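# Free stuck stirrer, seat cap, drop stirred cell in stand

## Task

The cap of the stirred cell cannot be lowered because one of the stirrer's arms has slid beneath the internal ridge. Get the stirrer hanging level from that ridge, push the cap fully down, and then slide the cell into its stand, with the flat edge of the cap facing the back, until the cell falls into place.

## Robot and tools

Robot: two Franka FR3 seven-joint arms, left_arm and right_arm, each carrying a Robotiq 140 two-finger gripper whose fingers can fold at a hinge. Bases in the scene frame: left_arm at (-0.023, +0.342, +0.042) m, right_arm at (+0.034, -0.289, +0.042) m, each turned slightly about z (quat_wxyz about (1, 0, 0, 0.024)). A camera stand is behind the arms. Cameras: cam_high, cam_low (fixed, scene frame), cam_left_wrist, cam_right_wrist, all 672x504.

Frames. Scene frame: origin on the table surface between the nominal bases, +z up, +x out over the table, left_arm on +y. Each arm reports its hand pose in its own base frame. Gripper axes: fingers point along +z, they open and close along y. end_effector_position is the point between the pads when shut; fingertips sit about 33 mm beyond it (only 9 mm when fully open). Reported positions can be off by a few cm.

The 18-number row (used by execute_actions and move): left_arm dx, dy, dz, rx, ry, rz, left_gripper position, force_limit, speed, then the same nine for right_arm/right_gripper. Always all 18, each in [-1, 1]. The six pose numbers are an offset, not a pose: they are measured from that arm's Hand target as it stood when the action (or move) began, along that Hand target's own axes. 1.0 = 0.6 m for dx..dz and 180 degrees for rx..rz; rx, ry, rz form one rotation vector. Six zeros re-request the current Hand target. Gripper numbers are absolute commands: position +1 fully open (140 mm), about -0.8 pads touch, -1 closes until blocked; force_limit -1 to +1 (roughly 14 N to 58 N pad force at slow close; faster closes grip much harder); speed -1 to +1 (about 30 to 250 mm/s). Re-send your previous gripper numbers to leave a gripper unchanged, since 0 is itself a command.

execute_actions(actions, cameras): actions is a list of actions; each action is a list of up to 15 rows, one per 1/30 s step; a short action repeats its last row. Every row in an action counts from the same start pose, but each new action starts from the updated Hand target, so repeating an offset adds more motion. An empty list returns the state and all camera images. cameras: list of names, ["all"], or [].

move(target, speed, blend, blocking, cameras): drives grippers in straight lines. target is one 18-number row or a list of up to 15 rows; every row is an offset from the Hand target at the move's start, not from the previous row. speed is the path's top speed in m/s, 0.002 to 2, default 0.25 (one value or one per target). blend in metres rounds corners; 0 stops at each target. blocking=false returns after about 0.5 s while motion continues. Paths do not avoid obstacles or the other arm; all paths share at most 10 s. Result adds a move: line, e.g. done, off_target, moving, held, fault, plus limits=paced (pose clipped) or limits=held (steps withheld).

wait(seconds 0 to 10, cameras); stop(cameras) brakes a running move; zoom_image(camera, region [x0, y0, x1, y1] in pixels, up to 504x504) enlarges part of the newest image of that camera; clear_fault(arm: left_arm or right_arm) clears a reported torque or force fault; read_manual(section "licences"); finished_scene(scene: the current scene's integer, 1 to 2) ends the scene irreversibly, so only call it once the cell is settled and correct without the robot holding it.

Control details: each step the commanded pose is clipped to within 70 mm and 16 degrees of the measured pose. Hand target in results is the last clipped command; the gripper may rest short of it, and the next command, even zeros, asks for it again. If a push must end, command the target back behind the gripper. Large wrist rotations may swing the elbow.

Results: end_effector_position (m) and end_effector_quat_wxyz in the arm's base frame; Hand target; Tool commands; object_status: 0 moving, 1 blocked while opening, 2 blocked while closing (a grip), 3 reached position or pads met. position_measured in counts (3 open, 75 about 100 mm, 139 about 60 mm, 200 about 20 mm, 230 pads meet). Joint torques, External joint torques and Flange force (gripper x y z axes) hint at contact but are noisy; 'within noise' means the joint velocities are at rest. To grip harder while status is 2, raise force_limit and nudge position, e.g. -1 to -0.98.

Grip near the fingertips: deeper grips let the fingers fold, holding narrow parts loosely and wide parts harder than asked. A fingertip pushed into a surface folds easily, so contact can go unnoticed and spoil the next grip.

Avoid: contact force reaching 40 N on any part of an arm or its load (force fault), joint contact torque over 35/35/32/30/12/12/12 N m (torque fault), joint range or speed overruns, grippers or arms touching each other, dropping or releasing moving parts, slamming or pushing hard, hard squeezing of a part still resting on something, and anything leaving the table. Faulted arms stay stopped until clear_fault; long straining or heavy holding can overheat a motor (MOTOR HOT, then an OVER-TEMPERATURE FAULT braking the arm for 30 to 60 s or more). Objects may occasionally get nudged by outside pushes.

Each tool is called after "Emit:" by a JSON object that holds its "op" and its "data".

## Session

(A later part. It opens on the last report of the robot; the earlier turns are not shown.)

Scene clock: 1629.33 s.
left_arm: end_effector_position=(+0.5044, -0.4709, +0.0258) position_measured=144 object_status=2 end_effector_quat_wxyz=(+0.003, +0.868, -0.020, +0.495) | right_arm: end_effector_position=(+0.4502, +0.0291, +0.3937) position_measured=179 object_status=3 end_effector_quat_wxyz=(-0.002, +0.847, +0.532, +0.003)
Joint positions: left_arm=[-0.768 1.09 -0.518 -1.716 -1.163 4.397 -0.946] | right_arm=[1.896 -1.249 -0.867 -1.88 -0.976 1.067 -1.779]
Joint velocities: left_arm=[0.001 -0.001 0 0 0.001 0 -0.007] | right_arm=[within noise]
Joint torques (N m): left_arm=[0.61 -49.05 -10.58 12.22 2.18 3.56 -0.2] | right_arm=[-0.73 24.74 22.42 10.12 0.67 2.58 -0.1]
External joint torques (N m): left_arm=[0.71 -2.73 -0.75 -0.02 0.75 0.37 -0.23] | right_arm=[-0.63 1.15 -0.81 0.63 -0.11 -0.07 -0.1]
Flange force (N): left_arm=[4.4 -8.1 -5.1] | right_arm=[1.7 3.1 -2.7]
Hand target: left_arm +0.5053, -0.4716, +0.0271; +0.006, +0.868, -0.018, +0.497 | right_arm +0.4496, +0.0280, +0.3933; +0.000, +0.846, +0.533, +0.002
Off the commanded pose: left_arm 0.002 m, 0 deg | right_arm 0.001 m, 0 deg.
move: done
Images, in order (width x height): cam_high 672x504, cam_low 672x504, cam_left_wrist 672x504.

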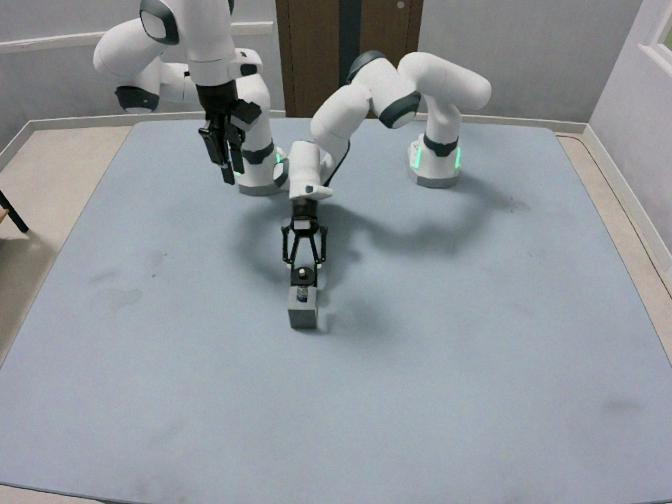

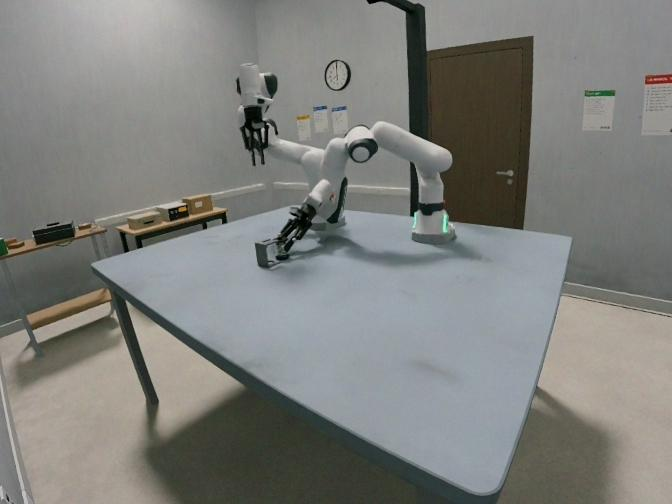

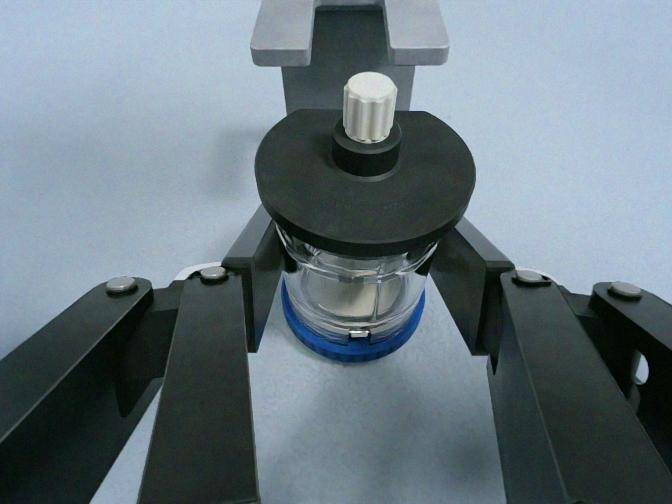

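Emit:
{"op": "move", "data": {"target": [0.0033,-0.0053,0.0056,0.0115,0,-0.0067,-1,-1,-1,0,0,0,0,0,0,-0.4,-0.4,-1], "speed": 0.03, "cameras": ["cam_left_wrist","cam_low"]}}

Emit:
{"op": "zoom_image", "data": {"camera": "cam_low", "region": [245, 225, 305, 280]}}

Emit:
{"op": "zoom_image", "data": {"camera": "cam_left_wrist", "region": [220, 0, 500, 280]}}

Scene clock: 1647.27 s.
left_arm: end_effector_position=(+0.5086, -0.4695, +0.0248) position_measured=144 object_status=2 end_effector_quat_wxyz=(-0.001, +0.869, +0.001, +0.494) | right_arm: end_effector_position=(+0.4502, +0.0291, +0.3937) position_measured=179 object_status=3 end_effector_quat_wxyz=(-0.002, +0.847, +0.532, +0.003)
Joint positions: left_arm=[-0.78 1.109 -0.513 -1.661 -1.199 4.4 -0.937] | right_arm=[1.896 -1.249 -0.867 -1.88 -0.976 1.067 -1.779]
Joint velocities: left_arm=[0 0 0.001 0 -0.002 0 0.004] | right_arm=[within noise]
Joint torques (N m): left_arm=[-0.24 -49.47 -9.66 13.41 1.11 4.11 0.32] | right_arm=[-0.71 24.74 22.49 10.12 0.68 2.58 -0.11]
External joint torques (N m): left_arm=[-0.16 -2.25 0.05 0.73 -0.37 0.94 0.3] | right_arm=[-0.67 1.12 -0.68 0.67 -0.09 -0.07 -0.11]
Flange force (N): left_arm=[3.8 0.9 -3.0] | right_arm=[1.5 2.9 -2.8]
Hand target: left_arm +0.5093, -0.4685, +0.0271; -0.005, +0.868, +0.000, +0.497 | right_arm +0.4496, +0.0280, +0.3933; +0.000, +0.846, +0.533, +0.002
Off the commanded pose: left_arm 0.003 m, 1 deg | right_arm 0.001 m, 0 deg.
move: done
Images, in order (width x height): cam_low 672x504, cam_left_wrist 672x504.

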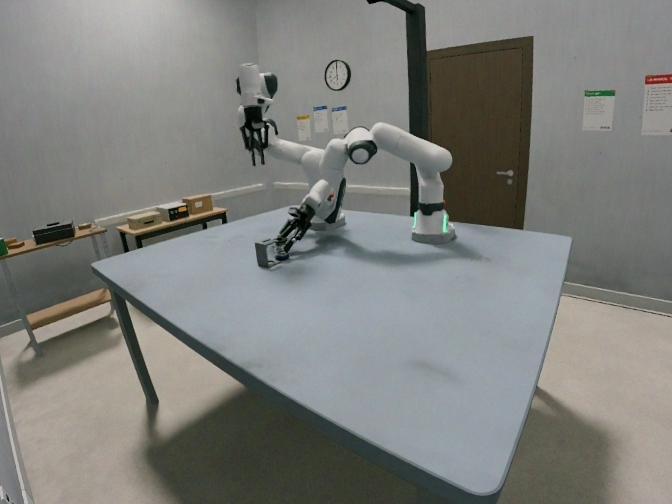

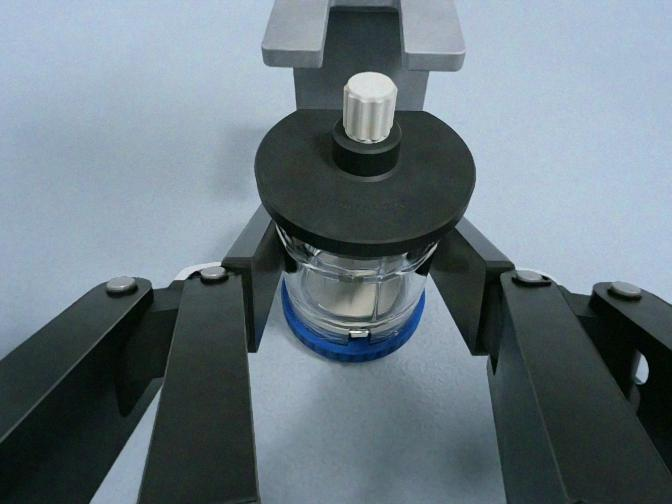

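Scaled by 8.400 from the camera's 672x504 image, which has a finer 960x720 frame.

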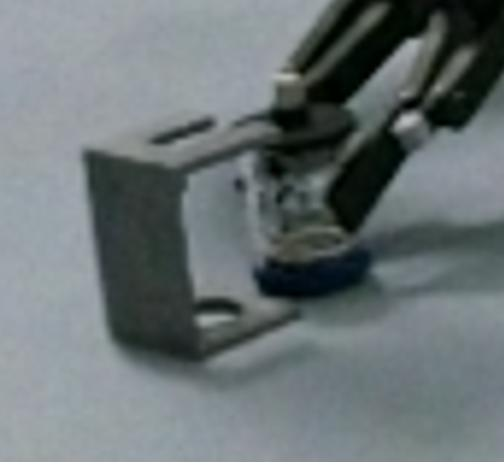

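Scaled by 1.800 from the camera's 672x504 image, which has a finer 960x720 frame.

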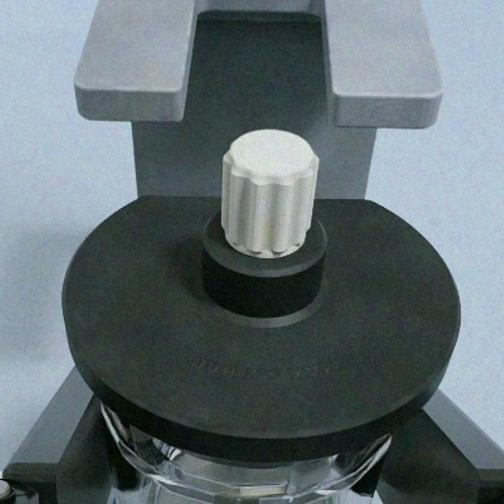

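Emit:
{"op": "move", "data": {"target": [[0.0058,0,-0.0034,0,0,0,-1,-1,-1,0,0,0,0,0,0,-0.4,-0.4,-1],[0.0227,0.0042,0.0253,0,0,0,-1,-1,-1,0,0,0,0,0,0,-0.4,-0.4,-1]], "speed": 0.02, "cameras": ["cam_left_wrist","cam_low"]}}

Emit:
{"op": "zoom_image", "data": {"camera": "cam_low", "region": [245, 225, 305, 280]}}

Emit:
{"op": "zoom_image", "data": {"camera": "cam_left_wrist", "region": [220, 0, 500, 280]}}

Scene clock: 1673.47 s.
left_arm: end_effector_position=(+0.5281, -0.4717, +0.0303) position_measured=144 object_status=2 end_effector_quat_wxyz=(-0.003, +0.868, +0.001, +0.496) | right_arm: end_effector_position=(+0.4502, +0.0291, +0.3937) position_measured=179 object_status=3 end_effector_quat_wxyz=(-0.002, +0.847, +0.532, +0.003)
Joint positions: left_arm=[-0.778 1.112 -0.494 -1.609 -1.207 4.369 -0.895] | right_arm=[1.896 -1.249 -0.867 -1.88 -0.976 1.067 -1.779]
Joint velocities: left_arm=[0.001 -0.001 0.001 -0.001 0 -0.001 0.005] | right_arm=[within noise]
Joint torques (N m): left_arm=[0.2 -50.5 -9.14 13.98 1.3 3.44 0.39] | right_arm=[-0.73 24.74 22.37 10.13 0.65 2.61 -0.14]
External joint torques (N m): left_arm=[0.26 -2.38 0.01 0.58 -0.31 0.33 0.37] | right_arm=[-0.75 1.01 -0.9 0.72 -0.14 -0.06 -0.14]
Flange force (N): left_arm=[4.9 -0.7 -2.7] | right_arm=[1.5 3.3 -2.5]
Hand target: left_arm +0.5293, -0.4710, +0.0311; -0.005, +0.868, +0.000, +0.497 | right_arm +0.4496, +0.0280, +0.3933; +0.000, +0.846, +0.533, +0.002
Off the commanded pose: left_arm 0.002 m, 0 deg | right_arm 0.001 m, 0 deg.
move: done
Images, in order (width x height): cam_low 672x504, cam_left_wrist 672x504.

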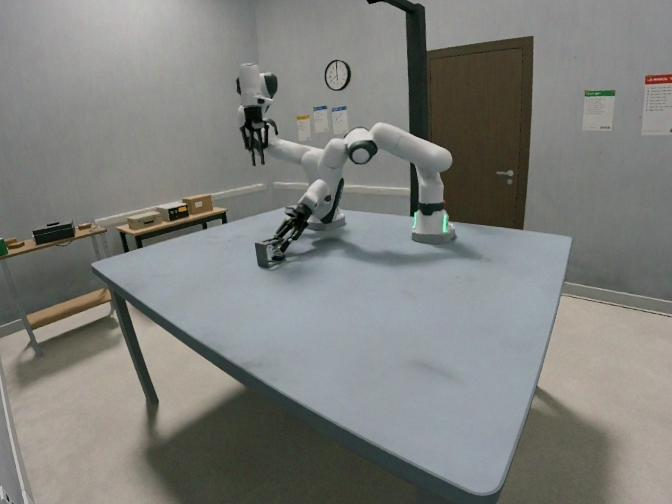

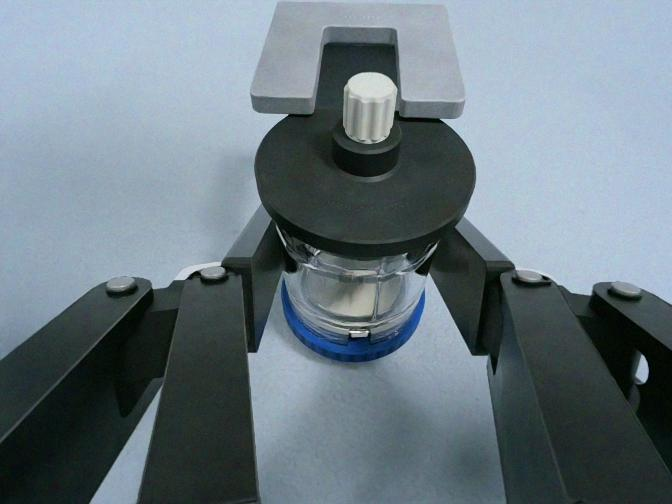

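Scaled by 8.400 from the camera's 672x504 image, which has a finer 960x720 frame.

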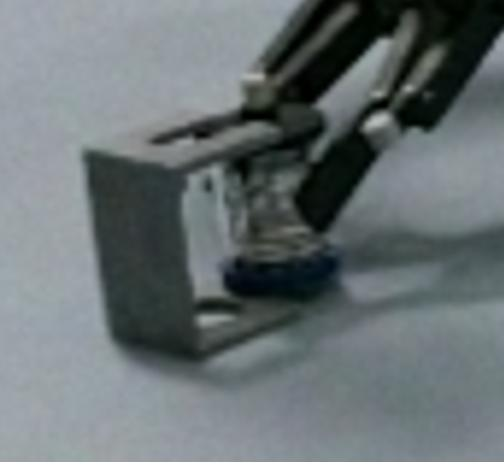

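Scaled by 1.800 from the camera's 672x504 image, which has a finer 960x720 frame.

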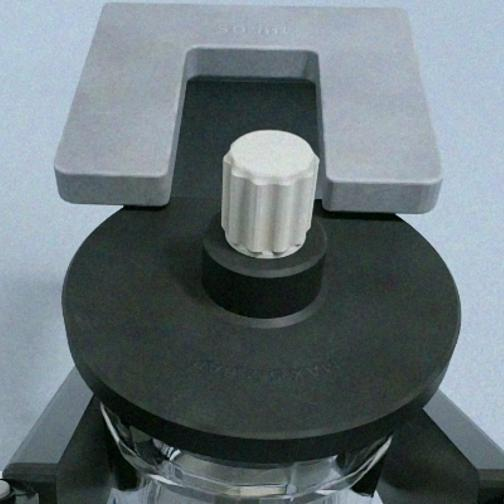

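Emit:
{"op": "move", "data": {"target": [[0.0101,-0.0027,0.0173,0,0,0,-1,-1,-1,0,0,0,0,0,0,-0.4,-0.4,-1],[0.0296,-0.0005,0.0503,0,0,0,-1,-1,-1,0,0,0,0,0,0,-0.4,-0.4,-1]], "speed": 0.02, "cameras": ["cam_left_wrist","cam_low"]}}

Emit:
{"op": "zoom_image", "data": {"camera": "cam_low", "region": [245, 225, 305, 280]}}

Emit:
{"op": "zoom_image", "data": {"camera": "cam_left_wrist", "region": [220, 0, 500, 280]}}

Scene clock: 1687.07 s.
left_arm: end_effector_position=(+0.5627, -0.4717, +0.0309) position_measured=144 object_status=2 end_effector_quat_wxyz=(-0.003, +0.868, +0.001, +0.497) | right_arm: end_effector_position=(+0.4502, +0.0291, +0.3937) position_measured=179 object_status=3 end_effector_quat_wxyz=(-0.002, +0.847, +0.532, +0.003)
Joint positions: left_arm=[-0.768 1.132 -0.462 -1.521 -1.211 4.308 -0.835] | right_arm=[1.896 -1.249 -0.867 -1.88 -0.976 1.067 -1.779]
Joint velocities: left_arm=[-0.001 0.002 0 0 0 -0.001 0.005] | right_arm=[within noise]
Joint torques (N m): left_arm=[0.78 -51.85 -7.77 14.99 1.49 3.04 0.37] | right_arm=[-0.71 24.74 22.41 10.16 0.65 2.6 -0.15]
External joint torques (N m): left_arm=[0.74 -2.16 0.41 0.52 -0.34 0.02 0.35] | right_arm=[-0.7 1.11 -0.79 0.74 -0.14 -0.05 -0.15]
Flange force (N): left_arm=[4.8 -1.5 -1.8] | right_arm=[1.7 3.4 -2.9]
Hand target: left_arm +0.5643, -0.4705, +0.0312; -0.005, +0.868, +0.000, +0.497 | right_arm +0.4496, +0.0280, +0.3933; +0.000, +0.846, +0.533, +0.002
Off the commanded pose: left_arm 0.002 m, 0 deg | right_arm 0.001 m, 0 deg.
move: done
Images, in order (width x height): cam_low 672x504, cam_left_wrist 672x504.

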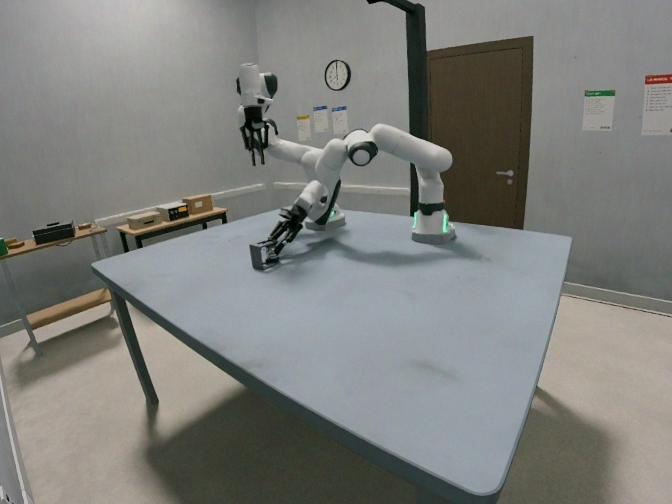

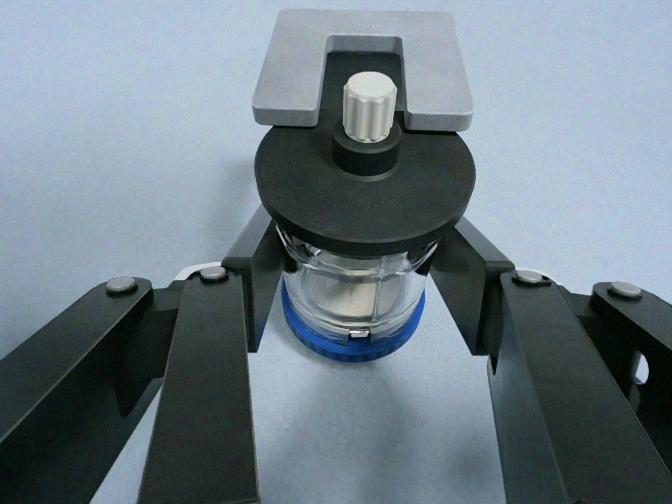

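Scaled by 8.400 from the camera's 672x504 image, which has a finer 960x720 frame.

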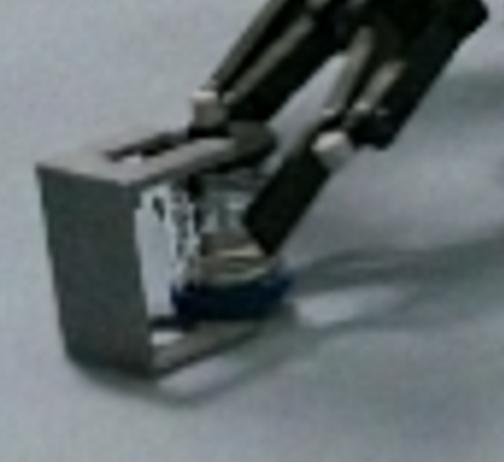

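Scaled by 1.800 from the camera's 672x504 image, which has a finer 960x720 frame.

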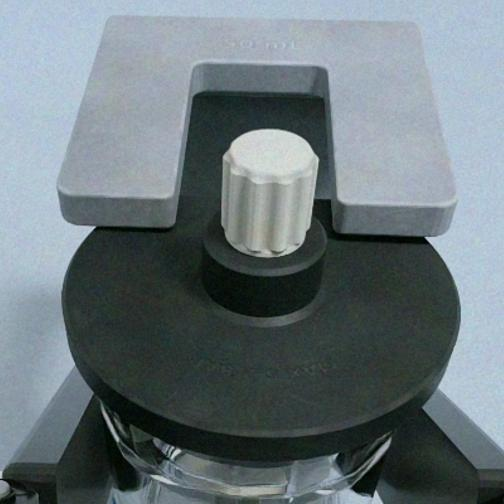

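Emit:
{"op": "move", "data": {"target": [-0.0043,0,0.0025,0,0,0,-1,-1,-1,0,0,0,0,0,0,-0.4,-0.4,-1], "speed": 0.02, "cameras": ["cam_left_wrist","cam_low","cam_high"]}}

Emit:
{"op": "zoom_image", "data": {"camera": "cam_low", "region": [245, 235, 290, 280]}}

Emit:
{"op": "zoom_image", "data": {"camera": "cam_left_wrist", "region": [220, 0, 500, 280]}}

Emit:
{"op": "zoom_image", "data": {"camera": "cam_high", "region": [270, 255, 340, 345]}}

Scene clock: 1710.67 s.
left_arm: end_effector_position=(+0.5635, -0.4719, +0.0307) position_measured=144 object_status=2 end_effector_quat_wxyz=(-0.003, +0.868, +0.002, +0.497) | right_arm: end_effector_position=(+0.4502, +0.0291, +0.3937) position_measured=179 object_status=3 end_effector_quat_wxyz=(-0.002, +0.847, +0.532, +0.003)
Joint positions: left_arm=[-0.769 1.135 -0.461 -1.516 -1.211 4.309 -0.833] | right_arm=[1.896 -1.249 -0.867 -1.88 -0.976 1.067 -1.779]
Joint torques (N m): left_arm=[0.95 -49.22 -7.39 14.33 1.79 2.66 0.21] | right_arm=[-0.72 24.69 22.46 10.16 0.67 2.58 -0.1]
External joint torques (N m): left_arm=[0.87 0.73 0.78 -0.28 -0.07 -0.37 0.18] | right_arm=[-0.7 1.1 -0.71 0.68 -0.11 -0.08 -0.1]
Flange force (N): left_arm=[-0.1 -0.8 2.0] | right_arm=[1.5 3.0 -2.8]
Hand target: left_arm +0.5643, -0.4705, +0.0282; -0.005, +0.868, +0.000, +0.497 | right_arm +0.4496, +0.0280, +0.3933; +0.000, +0.846, +0.533, +0.002
Off the commanded pose: left_arm 0.003 m, 0 deg | right_arm 0.001 m, 0 deg.
move: done
Images, in order (width x height): cam_high 672x504, cam_low 672x504, cam_left_wrist 672x504.

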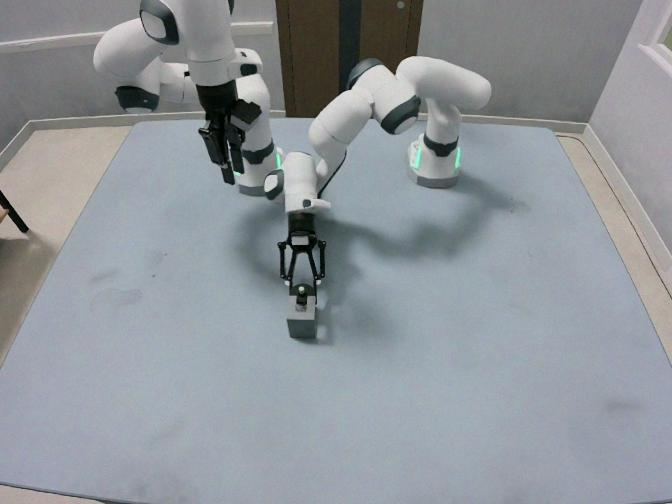

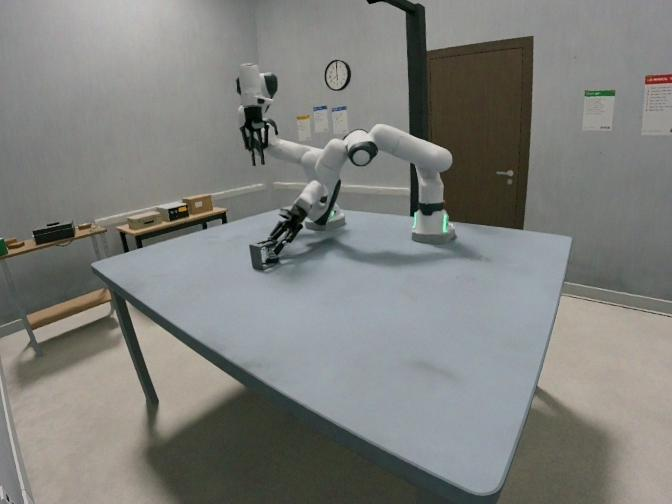

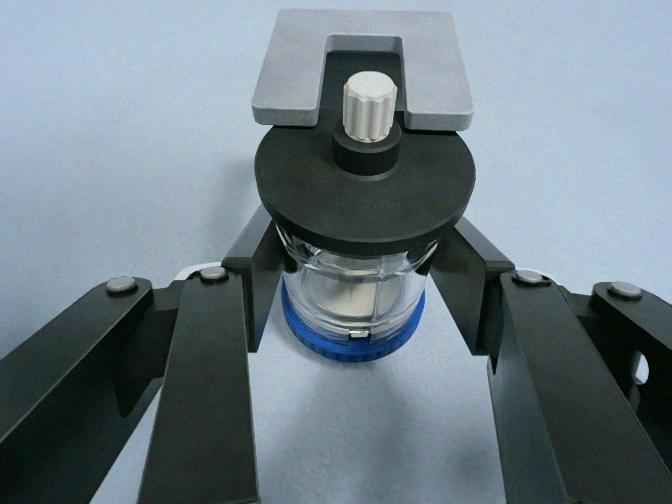

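Scaled by 11.200 from the camera's 672x504 image, which has a finer 960x720 frame.

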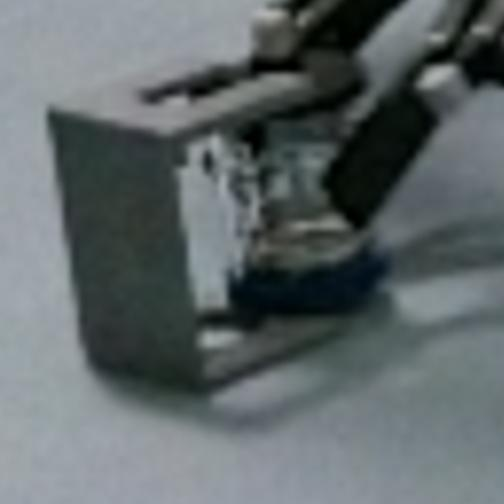

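Scaled by 1.800 from the camera's 672x504 image, which has a finer 960x720 frame.

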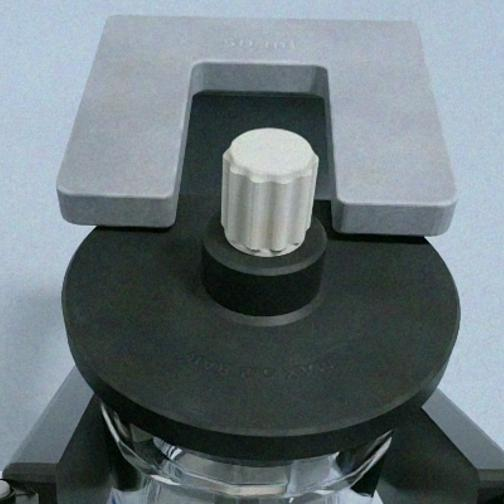

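Scaled by 5.600 from the camera's 672x504 image, which has a finer 960x720 frame.

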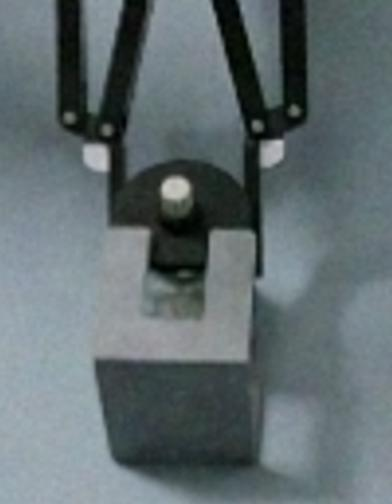

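Emit:
{"op": "move", "data": {"target": [[0.0075,0,-0.0043,0,0,0,-1,-1,-1,0,0,0,0,0,0,-0.4,-0.4,-1],[0.0176,0.0015,0.013,0,0,0,-1,-1,-1,0,0,0,0,0,0,-0.4,-0.4,-1]], "speed": 0.02, "cameras": ["cam_left_wrist","cam_low"]}}

Emit:
{"op": "zoom_image", "data": {"camera": "cam_left_wrist", "region": [220, 0, 500, 280]}}

Scene clock: 1718.50 s.
left_arm: end_effector_position=(+0.5749, -0.4720, +0.0318) position_measured=144 object_status=2 end_effector_quat_wxyz=(-0.003, +0.868, +0.001, +0.496) | right_arm: end_effector_position=(+0.4502, +0.0291, +0.3937) position_measured=179 object_status=3 end_effector_quat_wxyz=(-0.002, +0.847, +0.532, +0.003)
Joint positions: left_arm=[-0.765 1.14 -0.451 -1.484 -1.219 4.285 -0.806] | right_arm=[1.896 -1.249 -0.867 -1.88 -0.976 1.067 -1.779]
Joint velocities: left_arm=[0.001 0 -0.001 -0.001 -0.001 -0.001 0.004] | right_arm=[within noise]
Joint torques (N m): left_arm=[0.22 -53.01 -7.81 15.66 1.73 3.33 0.44] | right_arm=[-0.72 24.75 22.4 10.1 0.68 2.61 -0.13]
External joint torques (N m): left_arm=[0.23 -2.71 0.08 0.75 -0.2 0.34 0.41] | right_arm=[-0.82 0.98 -0.86 0.76 -0.12 -0.05 -0.13]
Flange force (N): left_arm=[5.2 -0.6 -2.9] | right_arm=[1.4 3.3 -2.6]
Hand target: left_arm +0.5764, -0.4714, +0.0334; -0.005, +0.868, +0.000, +0.497 | right_arm +0.4496, +0.0280, +0.3933; +0.000, +0.846, +0.533, +0.002
Off the commanded pose: left_arm 0.002 m, 0 deg | right_arm 0.001 m, 0 deg.
move: done
Images, in order (width x height): cam_low 672x504, cam_left_wrist 672x504.

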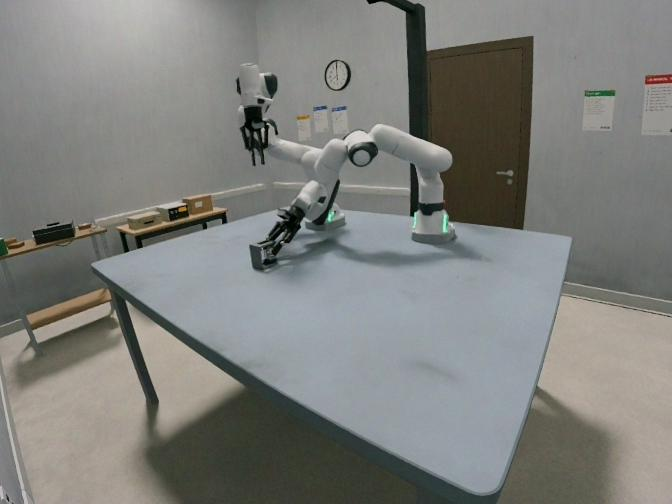

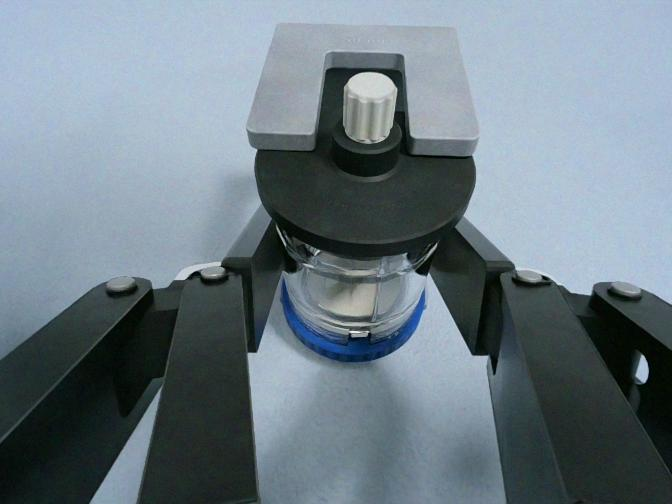

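Scaled by 1.800 from the camera's 672x504 image, which has a finer 960x720 frame.

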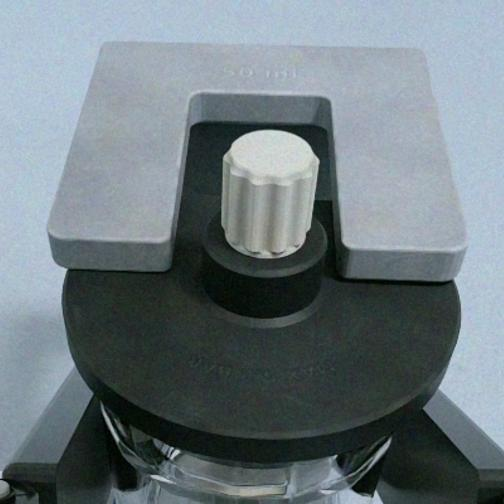

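Emit:
{"op": "move", "data": {"target": [0.0236,0.0020,0.0403,0,0,0,-1,-1,-1,0,0,0,0,0,0,-0.4,-0.4,-1], "speed": 0.02, "cameras": ["cam_left_wrist","cam_low","cam_high"]}}

Emit:
{"op": "zoom_image", "data": {"camera": "cam_left_wrist", "region": [220, 0, 500, 280]}}

Emit:
{"op": "zoom_image", "data": {"camera": "cam_low", "region": [240, 235, 290, 285]}}

Scene clock: 1728.30 s.
left_arm: end_effector_position=(+0.6031, -0.4730, +0.0320) position_measured=144 object_status=2 end_effector_quat_wxyz=(-0.003, +0.868, +0.001, +0.496) | right_arm: end_effector_position=(+0.4502, +0.0291, +0.3937) position_measured=179 object_status=3 end_effector_quat_wxyz=(-0.002, +0.847, +0.532, +0.003)
Joint positions: left_arm=[-0.762 1.172 -0.427 -1.382 -1.236 4.236 -0.739] | right_arm=[1.896 -1.249 -0.867 -1.88 -0.976 1.067 -1.779]
Joint velocities: left_arm=[0 -0.001 -0.002 0 -0.001 0 0.005] | right_arm=[within noise]
Joint torques (N m): left_arm=[0.2 -54.43 -6.97 16.35 1.85 3.12 0.45] | right_arm=[-0.72 24.7 22.46 10.08 0.68 2.58 -0.17]
External joint torques (N m): left_arm=[0.16 -3.01 0.03 0.6 -0.26 0.25 0.43] | right_arm=[-0.67 1.08 -0.8 0.61 -0.1 -0.08 -0.17]
Flange force (N): left_arm=[5.5 -2.2 -4.2] | right_arm=[1.5 3.0 -2.5]
Hand target: left_arm +0.6044, -0.4724, +0.0333; -0.005, +0.868, +0.000, +0.497 | right_arm +0.4496, +0.0280, +0.3933; +0.000, +0.846, +0.533, +0.002
Off the commanded pose: left_arm 0.002 m, 0 deg | right_arm 0.001 m, 0 deg.
move: done
Images, in order (width x height): cam_high 672x504, cam_low 672x504, cam_left_wrist 672x504.

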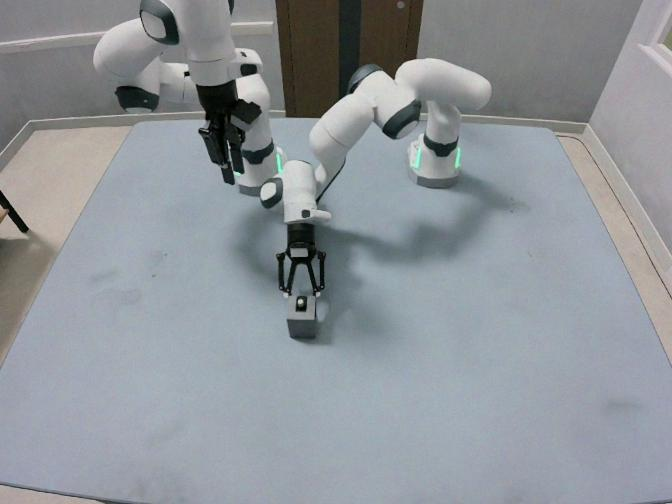

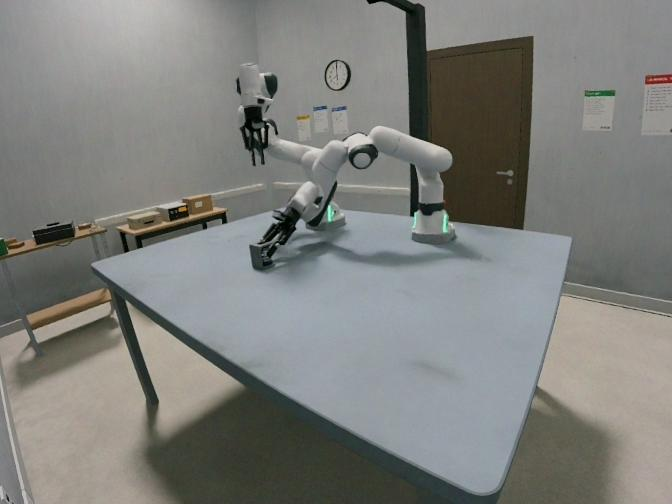

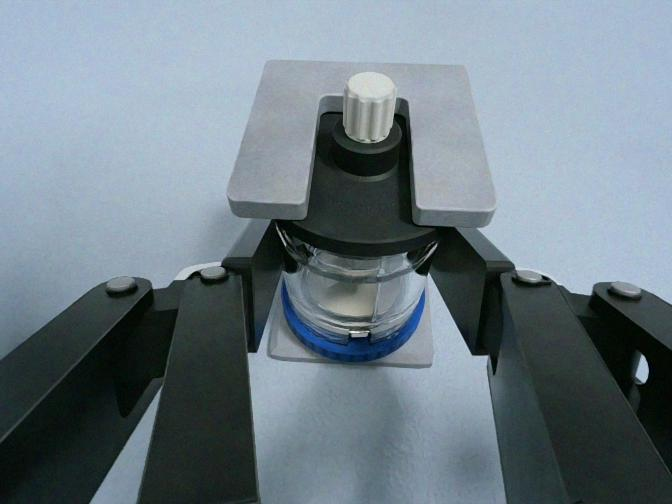

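Scaled by 1.800 from the camera's 672x504 image, which has a finer 960x720 frame.

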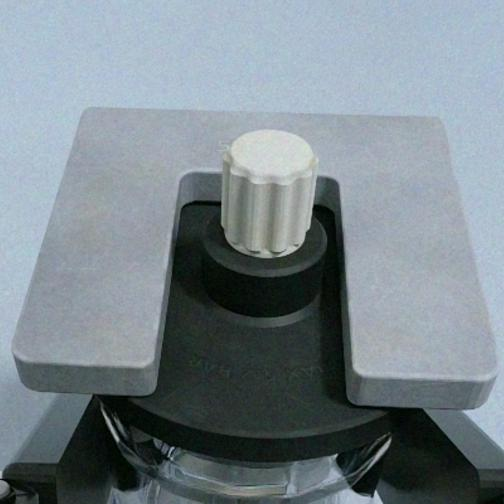

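Scaled by 10.080 from the camera's 672x504 image, which has a finer 960x720 frame.

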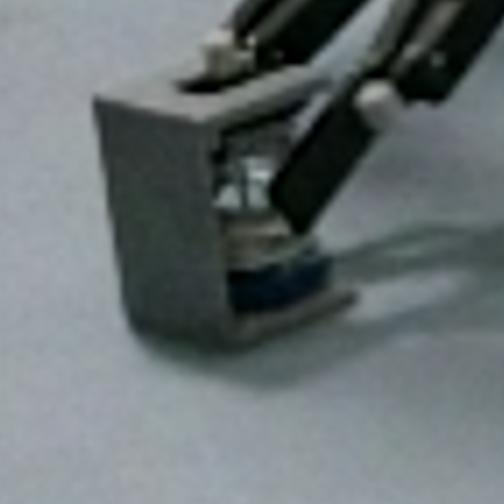

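Emit:
{"op": "move", "data": {"target": [0.0042,0.0004,0.0072,0,0,0,-1,-1,-1,0,0,0,0,0,0,-0.4,-0.4,-1], "speed": 0.02}}

Emit:
{"op": "move", "data": {"target": [-0.0043,0,0.0025,0,0,0,-1,-1,-1,0,0,0,0,0,0,-0.4,-0.4,-1], "speed": 0.02, "cameras": ["cam_left_wrist","cam_low"]}}

Emit:
{"op": "zoom_image", "data": {"camera": "cam_left_wrist", "region": [200, 100, 500, 380]}}

Scene clock: 1741.30 s.
left_arm: end_effector_position=(+0.6079, -0.4735, +0.0321) position_measured=144 object_status=2 end_effector_quat_wxyz=(-0.003, +0.868, +0.001, +0.496) | right_arm: end_effector_position=(+0.4502, +0.0291, +0.3937) position_measured=179 object_status=3 end_effector_quat_wxyz=(-0.002, +0.847, +0.532, +0.003)
Joint positions: left_arm=[-0.762 1.179 -0.424 -1.362 -1.239 4.227 -0.726] | right_arm=[1.896 -1.249 -0.867 -1.88 -0.976 1.067 -1.779]
Joint velocities: left_arm=[0 0 0 0.001 0.001 -0.001 0.006] | right_arm=[within noise]
Joint torques (N m): left_arm=[0.16 -54.59 -6.82 16.69 1.91 3.1 0.35] | right_arm=[-0.71 24.84 22.44 10.18 0.69 2.58 -0.18]
External joint torques (N m): left_arm=[0.07 -2.52 0.07 0.61 -0.26 0.24 0.32] | right_arm=[-0.72 1.1 -0.88 0.77 -0.1 -0.08 -0.18]
Flange force (N): left_arm=[4.5 -1.1 -3.2] | right_arm=[1.7 3.6 -2.9]
Hand target: left_arm +0.6094, -0.4726, +0.0333; -0.005, +0.868, +0.000, +0.497 | right_arm +0.4496, +0.0280, +0.3933; +0.000, +0.846, +0.533, +0.002
Off the commanded pose: left_arm 0.002 m, 0 deg | right_arm 0.001 m, 0 deg.
move: done

Scene clock: 1742.00 s.
left_arm: end_effector_position=(+0.6091, -0.4725, +0.0307) position_measured=144 object_status=2 end_effector_quat_wxyz=(-0.004, +0.868, +0.002, +0.496) | right_arm: end_effector_position=(+0.4502, +0.0291, +0.3937) position_measured=179 object_status=3 end_effector_quat_wxyz=(-0.002, +0.847, +0.532, +0.003)
Joint positions: left_arm=[-0.762 1.184 -0.422 -1.356 -1.239 4.227 -0.725] | right_arm=[1.896 -1.249 -0.867 -1.88 -0.976 1.067 -1.779]
Joint torques (N m): left_arm=[0.02 -53.52 -6.59 16.2 2.06 2.98 0.26] | right_arm=[-0.67 24.69 22.44 10.18 0.66 2.6 -0.18]
External joint torques (N m): left_arm=[-0.21 -1.61 0.15 0.18 -0.1 0.12 0.24] | right_arm=[-0.79 0.95 -0.78 0.8 -0.13 -0.07 -0.18]
Flange force (N): left_arm=[2.6 -1.7 -2.7] | right_arm=[1.3 3.4 -2.7]
Hand target: left_arm +0.6094, -0.4726, +0.0303; -0.005, +0.868, +0.000, +0.497 | right_arm +0.4496, +0.0280, +0.3933; +0.000, +0.846, +0.533, +0.002
Off the commanded pose: left_arm 0.001 m, 0 deg | right_arm 0.001 m, 0 deg.
move: done
Images, in order (width x height): cam_low 672x504, cam_left_wrist 672x504.

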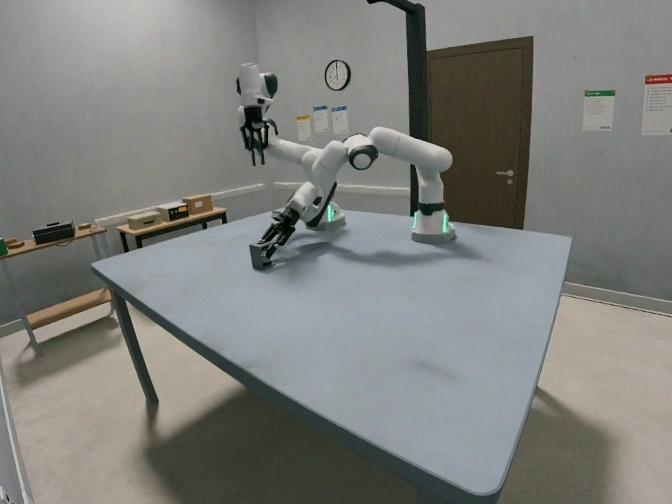

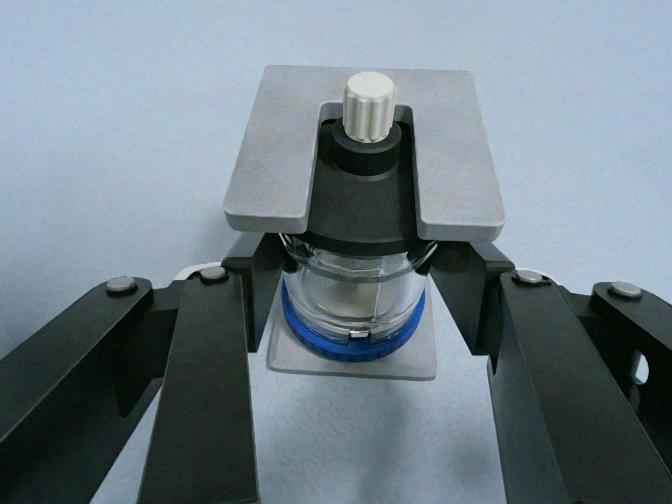

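Scaled by 1.680 from the camera's 672x504 image, which has a finer 960x720 frame.

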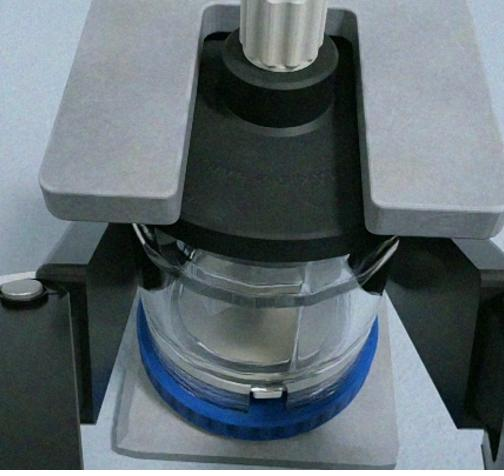

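Emit:
{"op": "move", "data": {"target": [-0.0043,0,0.0025,0,0,0,-1,-1,-1,0,0,0,0,0,0,-0.4,-0.4,-1], "speed": 0.02}}

Scene clock: 1745.03 s.
left_arm: end_effector_position=(+0.6098, -0.4728, +0.0298) position_measured=144 object_status=2 end_effector_quat_wxyz=(-0.004, +0.867, +0.002, +0.497) | right_arm: end_effector_position=(+0.4502, +0.0291, +0.3937) position_measured=179 object_status=3 end_effector_quat_wxyz=(-0.002, +0.847, +0.532, +0.003)
Joint positions: left_arm=[-0.764 1.189 -0.42 -1.35 -1.237 4.227 -0.725] | right_arm=[1.896 -1.249 -0.867 -1.88 -0.976 1.067 -1.779]
Joint velocities: left_arm=[0.002 0.004 0 0.002 0 0 0] | right_arm=[within noise]
Joint torques (N m): left_arm=[0.16 -52.01 -6.73 15.3 2.11 2.86 0.12] | right_arm=[-0.8 24.7 22.48 10.08 0.7 2.58 -0.16]
External joint torques (N m): left_arm=[0.22 0.17 0.13 -0.77 -0.06 0 0.09] | right_arm=[-0.77 1.06 -0.8 0.62 -0.09 -0.08 -0.16]
Flange force (N): left_arm=[-0.3 -4.7 -2.5] | right_arm=[1.3 3.0 -2.5]
Hand target: left_arm +0.6094, -0.4726, +0.0273; -0.005, +0.868, +0.000, +0.497 | right_arm +0.4496, +0.0280, +0.3933; +0.000, +0.846, +0.533, +0.002
Off the commanded pose: left_arm 0.003 m, 0 deg | right_arm 0.001 m, 0 deg.
move: done

Emit:
{"op": "move", "data": {"target": [0.0017,0,0.0029,0,0,0,-1,-1,-1,0,0,0,0,0,0,-0.4,-0.4,-1], "speed": 0.01}}

Emit:
{"op": "move", "data": {"target": [0.0017,0,0.0029,0,0,0,-1,-1,-1,0,0,0,0,0,0,-0.4,-0.4,-1], "speed": 0.01, "cameras": ["cam_left_wrist"]}}

Emit:
{"op": "zoom_image", "data": {"camera": "cam_left_wrist", "region": [200, 100, 500, 380]}}

Scene clock: 1753.43 s.
left_arm: end_effector_position=(+0.6109, -0.4730, +0.0293) position_measured=144 object_status=2 end_effector_quat_wxyz=(-0.003, +0.867, +0.003, +0.498) | right_arm: end_effector_position=(+0.4502, +0.0291, +0.3937) position_measured=179 object_status=3 end_effector_quat_wxyz=(-0.002, +0.847, +0.532, +0.003)
Joint positions: left_arm=[-0.764 1.193 -0.42 -1.343 -1.237 4.226 -0.725] | right_arm=[1.896 -1.249 -0.867 -1.88 -0.976 1.067 -1.779]
Joint torques (N m): left_arm=[0.73 -52.75 -6.56 16.42 1.96 2.53 0.41] | right_arm=[-0.69 24.78 22.43 10.16 0.66 2.58 -0.1]
External joint torques (N m): left_arm=[0.87 -0.54 0.33 0.35 -0.22 -0.32 0.39] | right_arm=[-0.68 1.17 -0.71 0.73 -0.12 -0.07 -0.11]
Flange force (N): left_arm=[2.6 1.3 1.6] | right_arm=[1.7 3.2 -3.0]
Hand target: left_arm +0.6114, -0.4726, +0.0273; -0.005, +0.868, +0.000, +0.497 | right_arm +0.4496, +0.0280, +0.3933; +0.000, +0.846, +0.533, +0.002
Off the commanded pose: left_arm 0.002 m, 0 deg | right_arm 0.001 m, 0 deg.
move: done

Scene clock: 1754.13 s.
left_arm: end_effector_position=(+0.6124, -0.4733, +0.0293) position_measured=144 object_status=2 end_effector_quat_wxyz=(-0.003, +0.867, +0.003, +0.498) | right_arm: end_effector_position=(+0.4502, +0.0291, +0.3937) position_measured=179 object_status=3 end_effector_quat_wxyz=(-0.002, +0.847, +0.532, +0.003)
Joint positions: left_arm=[-0.764 1.196 -0.419 -1.335 -1.237 4.224 -0.721] | right_arm=[1.896 -1.249 -0.867 -1.88 -0.976 1.067 -1.779]
Joint velocities: left_arm=[0.002 0 -0.001 0.003 0 -0.002 0.005] | right_arm=[within noise]
Joint torques (N m): left_arm=[0.67 -53.06 -6.47 16.14 2.23 2.33 0.37] | right_arm=[-0.73 24.77 22.42 10.09 0.68 2.59 -0.18]
External joint torques (N m): left_arm=[0.67 -0.86 0.29 0.04 0.05 -0.51 0.34] | right_arm=[-0.74 1.12 -0.78 0.66 -0.11 -0.07 -0.18]
Flange force (N): left_arm=[2.5 -2.1 -0.3] | right_arm=[1.4 3.2 -2.7]
Hand target: left_arm +0.6135, -0.4726, +0.0273; -0.005, +0.868, +0.000, +0.497 | right_arm +0.4496, +0.0280, +0.3933; +0.000, +0.846, +0.533, +0.002
Off the commanded pose: left_arm 0.002 m, 0 deg | right_arm 0.001 m, 0 deg.
move: done
Images, in order (width x height): cam_left_wrist 672x504.

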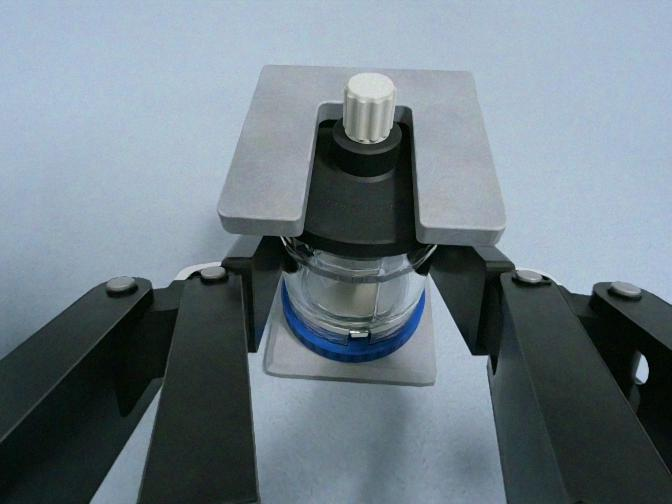

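Scaled by 1.680 from the camera's 672x504 image, which has a finer 960x720 frame.

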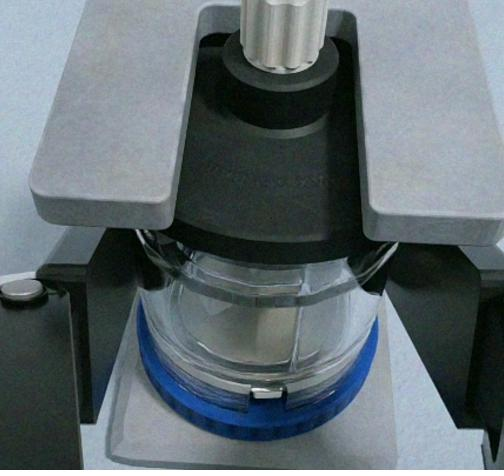

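Emit:
{"op": "move", "data": {"target": [0.0017,0,0.0029,0,0,0,-1,-1,-1,0,0,0,0,0,0,-0.4,-0.4,-1], "speed": 0.01}}

Emit:
{"op": "move", "data": {"target": [0.0017,0,0.0029,0,0,0,-1,-1,-1,0,0,0,0,0,0,-0.4,-0.4,-1], "speed": 0.01, "cameras": ["cam_left_wrist"]}}

Emit:
{"op": "zoom_image", "data": {"camera": "cam_left_wrist", "region": [200, 100, 500, 380]}}

Scene clock: 1759.33 s.
left_arm: end_effector_position=(+0.6141, -0.4738, +0.0293) position_measured=144 object_status=2 end_effector_quat_wxyz=(-0.003, +0.867, +0.003, +0.498) | right_arm: end_effector_position=(+0.4502, +0.0291, +0.3937) position_measured=179 object_status=3 end_effector_quat_wxyz=(-0.002, +0.847, +0.532, +0.003)
Joint positions: left_arm=[-0.764 1.2 -0.419 -1.327 -1.237 4.221 -0.715] | right_arm=[1.896 -1.249 -0.867 -1.88 -0.976 1.067 -1.779]
Joint velocities: left_arm=[0 0.001 0 0 0 0 0.006] | right_arm=[within noise]
Joint torques (N m): left_arm=[1.03 -53.23 -6.55 16.48 2.07 2.29 0.36] | right_arm=[-0.7 24.79 22.49 10.11 0.67 2.59 -0.14]
External joint torques (N m): left_arm=[1.05 -1.12 0.16 0.39 -0.12 -0.53 0.33] | right_arm=[-0.6 1.25 -0.69 0.62 -0.11 -0.06 -0.14]
Flange force (N): left_arm=[3.5 -0.8 0.5] | right_arm=[1.8 3.0 -3.0]
Hand target: left_arm +0.6155, -0.4726, +0.0273; -0.005, +0.868, +0.000, +0.497 | right_arm +0.4496, +0.0280, +0.3933; +0.000, +0.846, +0.533, +0.002
Off the commanded pose: left_arm 0.003 m, 0 deg | right_arm 0.001 m, 0 deg.
move: done

Scene clock: 1760.03 s.
left_arm: end_effector_position=(+0.6160, -0.4743, +0.0293) position_measured=144 object_status=2 end_effector_quat_wxyz=(-0.002, +0.867, +0.002, +0.498) | right_arm: end_effector_position=(+0.4502, +0.0291, +0.3937) position_measured=179 object_status=3 end_effector_quat_wxyz=(-0.002, +0.847, +0.532, +0.003)
Joint positions: left_arm=[-0.763 1.203 -0.419 -1.319 -1.237 4.218 -0.71] | right_arm=[1.896 -1.249 -0.867 -1.88 -0.976 1.067 -1.779]
Joint velocities: left_arm=[-0.001 0 0.001 0.001 0 -0.001 0.006] | right_arm=[within noise]
Joint torques (N m): left_arm=[1.36 -53.44 -6.52 16.62 1.89 2.46 0.36] | right_arm=[-0.7 24.68 22.48 10.19 0.67 2.59 -0.1]
External joint torques (N m): left_arm=[1.06 -1.19 0 0.41 -0.32 -0.35 0.34] | right_arm=[-0.65 1.02 -0.78 0.72 -0.11 -0.07 -0.1]
Flange force (N): left_arm=[3.7 -0.4 0.1] | right_arm=[1.6 3.2 -2.7]
Hand target: left_arm +0.6175, -0.4725, +0.0273; -0.005, +0.868, +0.000, +0.497 | right_arm +0.4496, +0.0280, +0.3933; +0.000, +0.846, +0.533, +0.002
Off the commanded pose: left_arm 0.003 m, 0 deg | right_arm 0.001 m, 0 deg.
move: done
Images, in order (width x height): cam_left_wrist 672x504.

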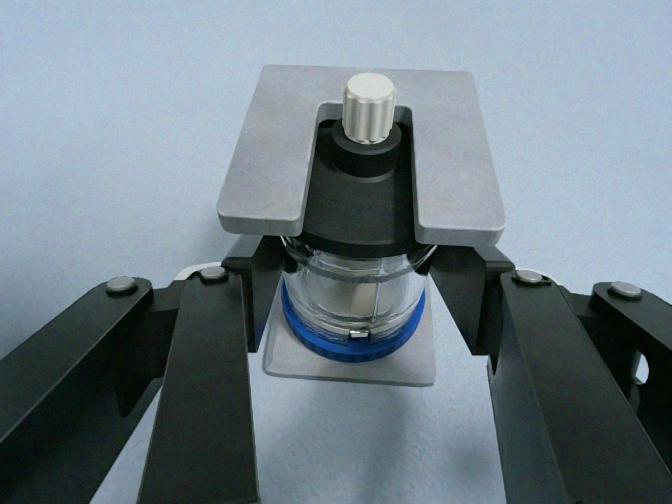

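Scaled by 1.680 from the camera's 672x504 image, which has a finer 960x720 frame.

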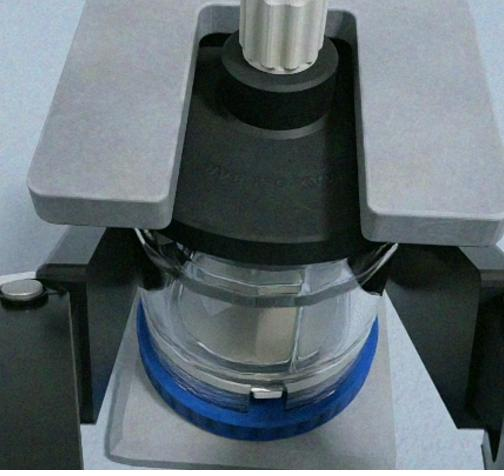

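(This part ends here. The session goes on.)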